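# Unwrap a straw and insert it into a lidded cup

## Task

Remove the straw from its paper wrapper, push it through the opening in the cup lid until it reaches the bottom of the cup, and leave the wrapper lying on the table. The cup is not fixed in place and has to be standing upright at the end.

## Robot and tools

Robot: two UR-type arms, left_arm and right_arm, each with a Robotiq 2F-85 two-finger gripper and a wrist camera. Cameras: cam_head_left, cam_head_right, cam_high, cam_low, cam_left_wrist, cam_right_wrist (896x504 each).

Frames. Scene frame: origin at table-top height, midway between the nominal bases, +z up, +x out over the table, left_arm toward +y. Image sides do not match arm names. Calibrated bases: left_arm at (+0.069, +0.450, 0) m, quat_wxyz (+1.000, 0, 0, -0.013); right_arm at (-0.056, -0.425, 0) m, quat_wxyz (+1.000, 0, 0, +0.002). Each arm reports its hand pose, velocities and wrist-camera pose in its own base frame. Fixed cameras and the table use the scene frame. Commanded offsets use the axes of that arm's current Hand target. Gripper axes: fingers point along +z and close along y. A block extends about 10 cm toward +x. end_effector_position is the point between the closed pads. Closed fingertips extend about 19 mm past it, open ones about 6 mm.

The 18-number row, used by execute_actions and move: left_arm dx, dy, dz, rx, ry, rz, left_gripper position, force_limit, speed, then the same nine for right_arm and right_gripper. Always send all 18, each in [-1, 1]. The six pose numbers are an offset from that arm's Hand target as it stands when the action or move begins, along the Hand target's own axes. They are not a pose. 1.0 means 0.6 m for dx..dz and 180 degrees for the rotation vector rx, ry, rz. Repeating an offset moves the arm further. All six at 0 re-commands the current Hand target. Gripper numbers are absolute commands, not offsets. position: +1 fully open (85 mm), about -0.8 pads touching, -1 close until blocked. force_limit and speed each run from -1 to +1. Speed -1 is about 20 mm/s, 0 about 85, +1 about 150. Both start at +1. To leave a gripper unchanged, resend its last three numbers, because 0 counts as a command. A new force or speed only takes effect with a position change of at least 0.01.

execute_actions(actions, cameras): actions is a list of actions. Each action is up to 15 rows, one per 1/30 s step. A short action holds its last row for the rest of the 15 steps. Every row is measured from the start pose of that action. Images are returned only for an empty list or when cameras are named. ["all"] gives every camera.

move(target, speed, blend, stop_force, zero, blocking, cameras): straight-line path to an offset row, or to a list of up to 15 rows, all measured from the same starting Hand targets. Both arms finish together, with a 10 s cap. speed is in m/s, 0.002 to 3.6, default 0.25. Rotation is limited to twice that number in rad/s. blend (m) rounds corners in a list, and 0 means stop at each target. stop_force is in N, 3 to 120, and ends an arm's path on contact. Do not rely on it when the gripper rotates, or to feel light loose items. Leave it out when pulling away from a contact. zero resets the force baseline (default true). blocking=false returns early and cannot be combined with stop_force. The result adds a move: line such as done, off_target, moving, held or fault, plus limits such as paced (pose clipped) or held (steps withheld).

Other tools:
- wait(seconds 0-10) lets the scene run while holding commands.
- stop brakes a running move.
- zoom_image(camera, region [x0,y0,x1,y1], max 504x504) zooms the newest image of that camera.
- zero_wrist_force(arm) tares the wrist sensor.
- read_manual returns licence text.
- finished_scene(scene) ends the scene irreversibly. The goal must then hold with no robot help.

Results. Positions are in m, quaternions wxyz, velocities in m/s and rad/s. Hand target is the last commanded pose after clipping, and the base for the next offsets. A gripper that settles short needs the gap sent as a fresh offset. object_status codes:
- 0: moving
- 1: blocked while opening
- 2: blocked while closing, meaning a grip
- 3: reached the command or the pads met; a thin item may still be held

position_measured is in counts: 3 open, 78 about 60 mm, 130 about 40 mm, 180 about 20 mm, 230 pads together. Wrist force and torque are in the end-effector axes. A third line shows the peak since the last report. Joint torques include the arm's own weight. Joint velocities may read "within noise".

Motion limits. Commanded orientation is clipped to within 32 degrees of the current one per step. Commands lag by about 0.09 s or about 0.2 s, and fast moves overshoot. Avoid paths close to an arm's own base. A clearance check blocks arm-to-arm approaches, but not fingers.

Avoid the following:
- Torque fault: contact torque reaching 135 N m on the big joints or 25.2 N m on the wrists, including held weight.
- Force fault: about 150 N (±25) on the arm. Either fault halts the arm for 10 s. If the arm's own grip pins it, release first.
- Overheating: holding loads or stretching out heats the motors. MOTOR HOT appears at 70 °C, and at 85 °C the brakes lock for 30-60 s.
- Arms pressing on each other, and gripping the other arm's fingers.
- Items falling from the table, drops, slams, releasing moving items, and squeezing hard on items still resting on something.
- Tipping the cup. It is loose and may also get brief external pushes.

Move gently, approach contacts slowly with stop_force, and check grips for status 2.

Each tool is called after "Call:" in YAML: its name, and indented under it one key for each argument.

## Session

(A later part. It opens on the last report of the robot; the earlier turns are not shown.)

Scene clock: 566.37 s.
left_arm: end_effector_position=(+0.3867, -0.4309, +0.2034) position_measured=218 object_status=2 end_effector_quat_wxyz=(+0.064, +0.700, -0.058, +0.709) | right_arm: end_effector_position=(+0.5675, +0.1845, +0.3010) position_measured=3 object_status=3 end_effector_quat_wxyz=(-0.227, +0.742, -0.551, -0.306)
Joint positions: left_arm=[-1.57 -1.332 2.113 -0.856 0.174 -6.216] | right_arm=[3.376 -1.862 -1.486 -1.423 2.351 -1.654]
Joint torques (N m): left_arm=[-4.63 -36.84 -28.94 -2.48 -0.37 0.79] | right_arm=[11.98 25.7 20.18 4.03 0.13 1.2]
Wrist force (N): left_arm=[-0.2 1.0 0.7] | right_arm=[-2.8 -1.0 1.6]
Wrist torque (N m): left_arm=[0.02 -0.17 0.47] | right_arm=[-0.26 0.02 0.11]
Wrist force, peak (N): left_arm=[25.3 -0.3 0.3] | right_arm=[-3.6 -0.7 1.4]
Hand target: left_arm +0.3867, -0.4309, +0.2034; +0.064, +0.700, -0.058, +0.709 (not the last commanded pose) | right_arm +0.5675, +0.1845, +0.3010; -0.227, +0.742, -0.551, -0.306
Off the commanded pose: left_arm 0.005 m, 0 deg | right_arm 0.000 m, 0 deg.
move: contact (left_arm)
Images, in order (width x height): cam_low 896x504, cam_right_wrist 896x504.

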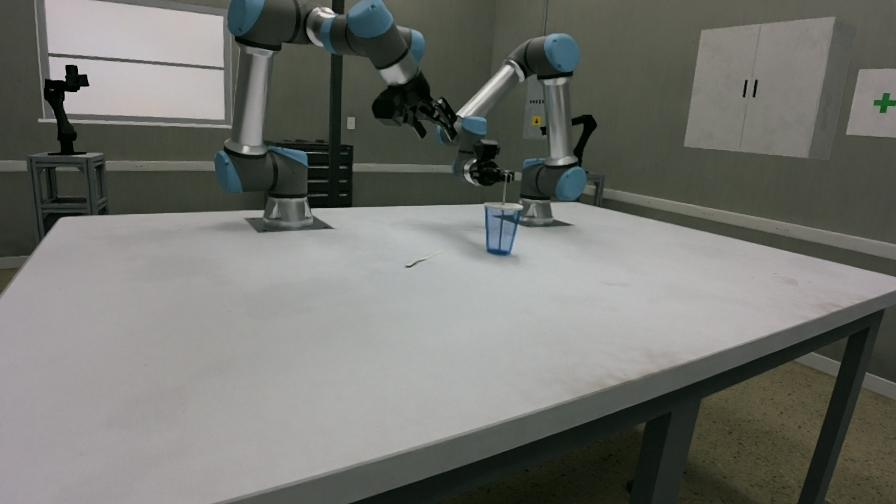

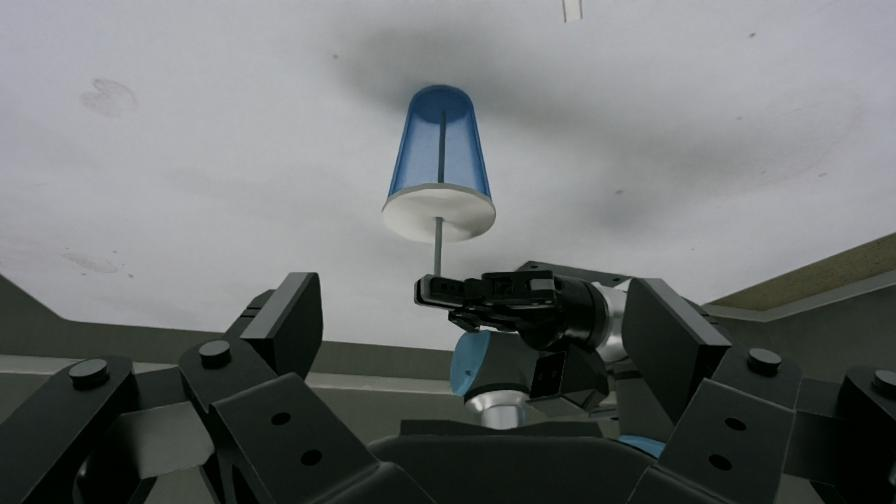

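Call:
move:
  target:
    - [-0.002,0,0,0,0,0,-1,-0.6,-1,0,0,0,0,0,0,1,0.5,-0.3]
    - [-0.002,0,0,0,0,0,-0.1,-0.6,-1,0,0,0,0,0,0,1,0.5,-0.3]
    - [-0.002,0,-0.2,0,0,0,-0.1,-0.6,-1,0,0,0,0,0,0,1,0.5,-0.3]
  speed: [0.02,0.02,0.15]
  cameras: ["cam_right_wrist","cam_low","cam_head_right"]

Call:
zoom_image:
  camera: "cam_low"
  region: [470, 130, 550, 260]

Scene clock: 579.37 s.
left_arm: end_effector_position=(+0.2685, -0.4103, +0.2006) position_measured=141 object_status=3 end_effector_quat_wxyz=(+0.063, +0.705, -0.060, +0.704) | right_arm: end_effector_position=(+0.5675, +0.1845, +0.3010) position_measured=3 object_status=3 end_effector_quat_wxyz=(-0.227, +0.742, -0.551, -0.306)
Joint positions: left_arm=[-1.901 -1.411 2.212 -0.806 -0.157 -6.283] | right_arm=[3.376 -1.862 -1.486 -1.423 2.351 -1.654]
Joint torques (N m): left_arm=[-5.75 -31.72 -3.29 2.32 -0.77 2.24] | right_arm=[12.15 25.49 21.23 4.07 0.37 1.28]
Wrist force (N): left_arm=[0.9 1.5 1.0] | right_arm=[-3.1 -0.8 1.7]
Wrist torque (N m): left_arm=[0.10 -0.24 0.40] | right_arm=[-0.24 0.07 0.10]
Wrist force, peak (N): left_arm=[29.3 5.0 1.7] | right_arm=[-3.6 -1.0 1.4]
Hand target: left_arm +0.2685, -0.4103, +0.2006; +0.064, +0.700, -0.058, +0.709 | right_arm +0.5675, +0.1845, +0.3010; -0.227, +0.742, -0.551, -0.306
Off the commanded pose: left_arm 0.000 m, 1 deg | right_arm 0.000 m, 0 deg.
joint sent to its limit (left arm) — joint 6 (wrist 3), lower limit. The joint targets still meet the commanded pose.
move: done
Images, in order (width x height): cam_head_right 896x504, cam_low 896x504, cam_right_wrist 896x504.

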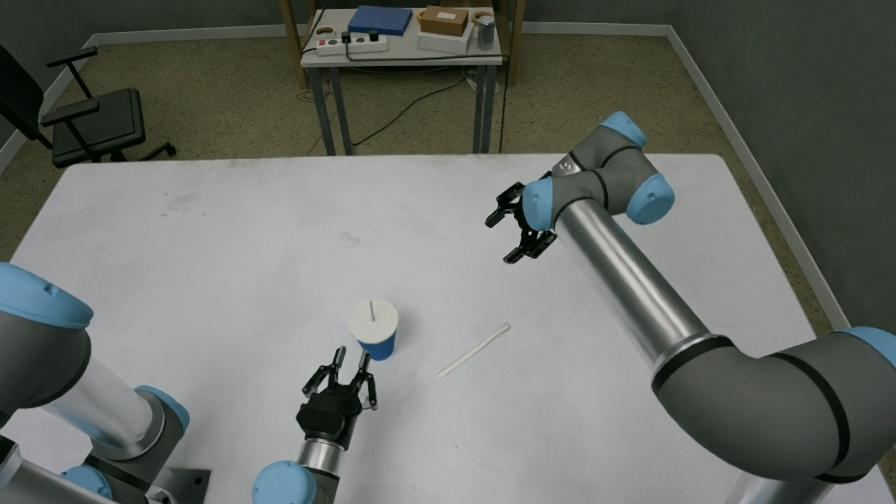

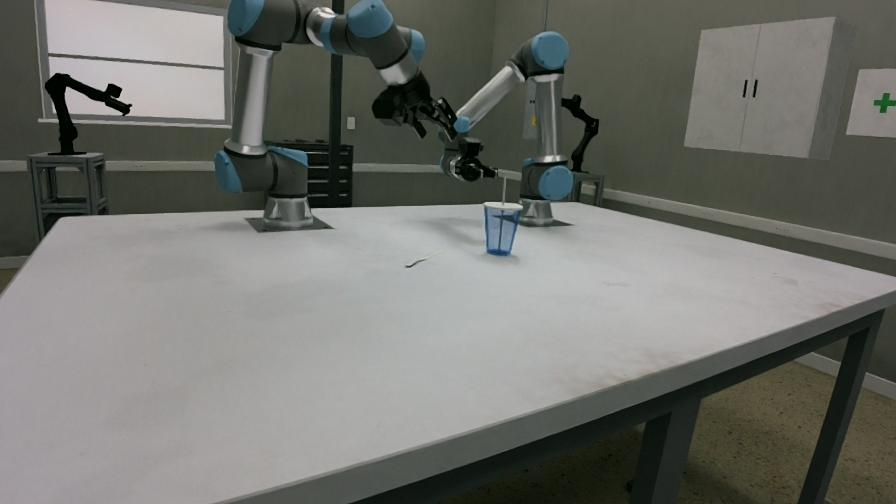

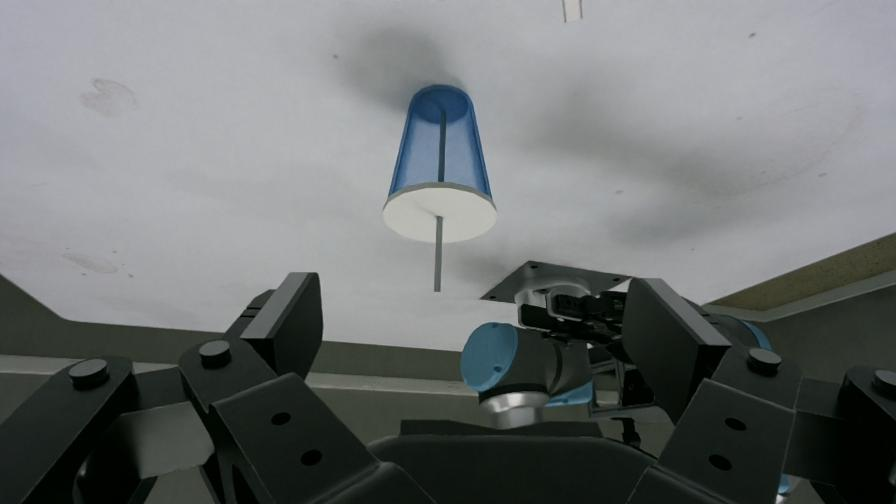

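Scaled by 3.877 from the camera's 896x504 image, which has a finer 1280x720 frame.

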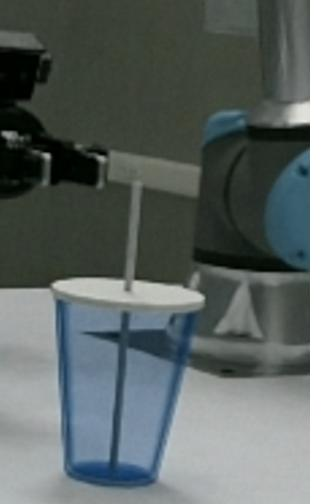

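Call:
finished_scene:
  scene: 2

The scene is finished: the task was done.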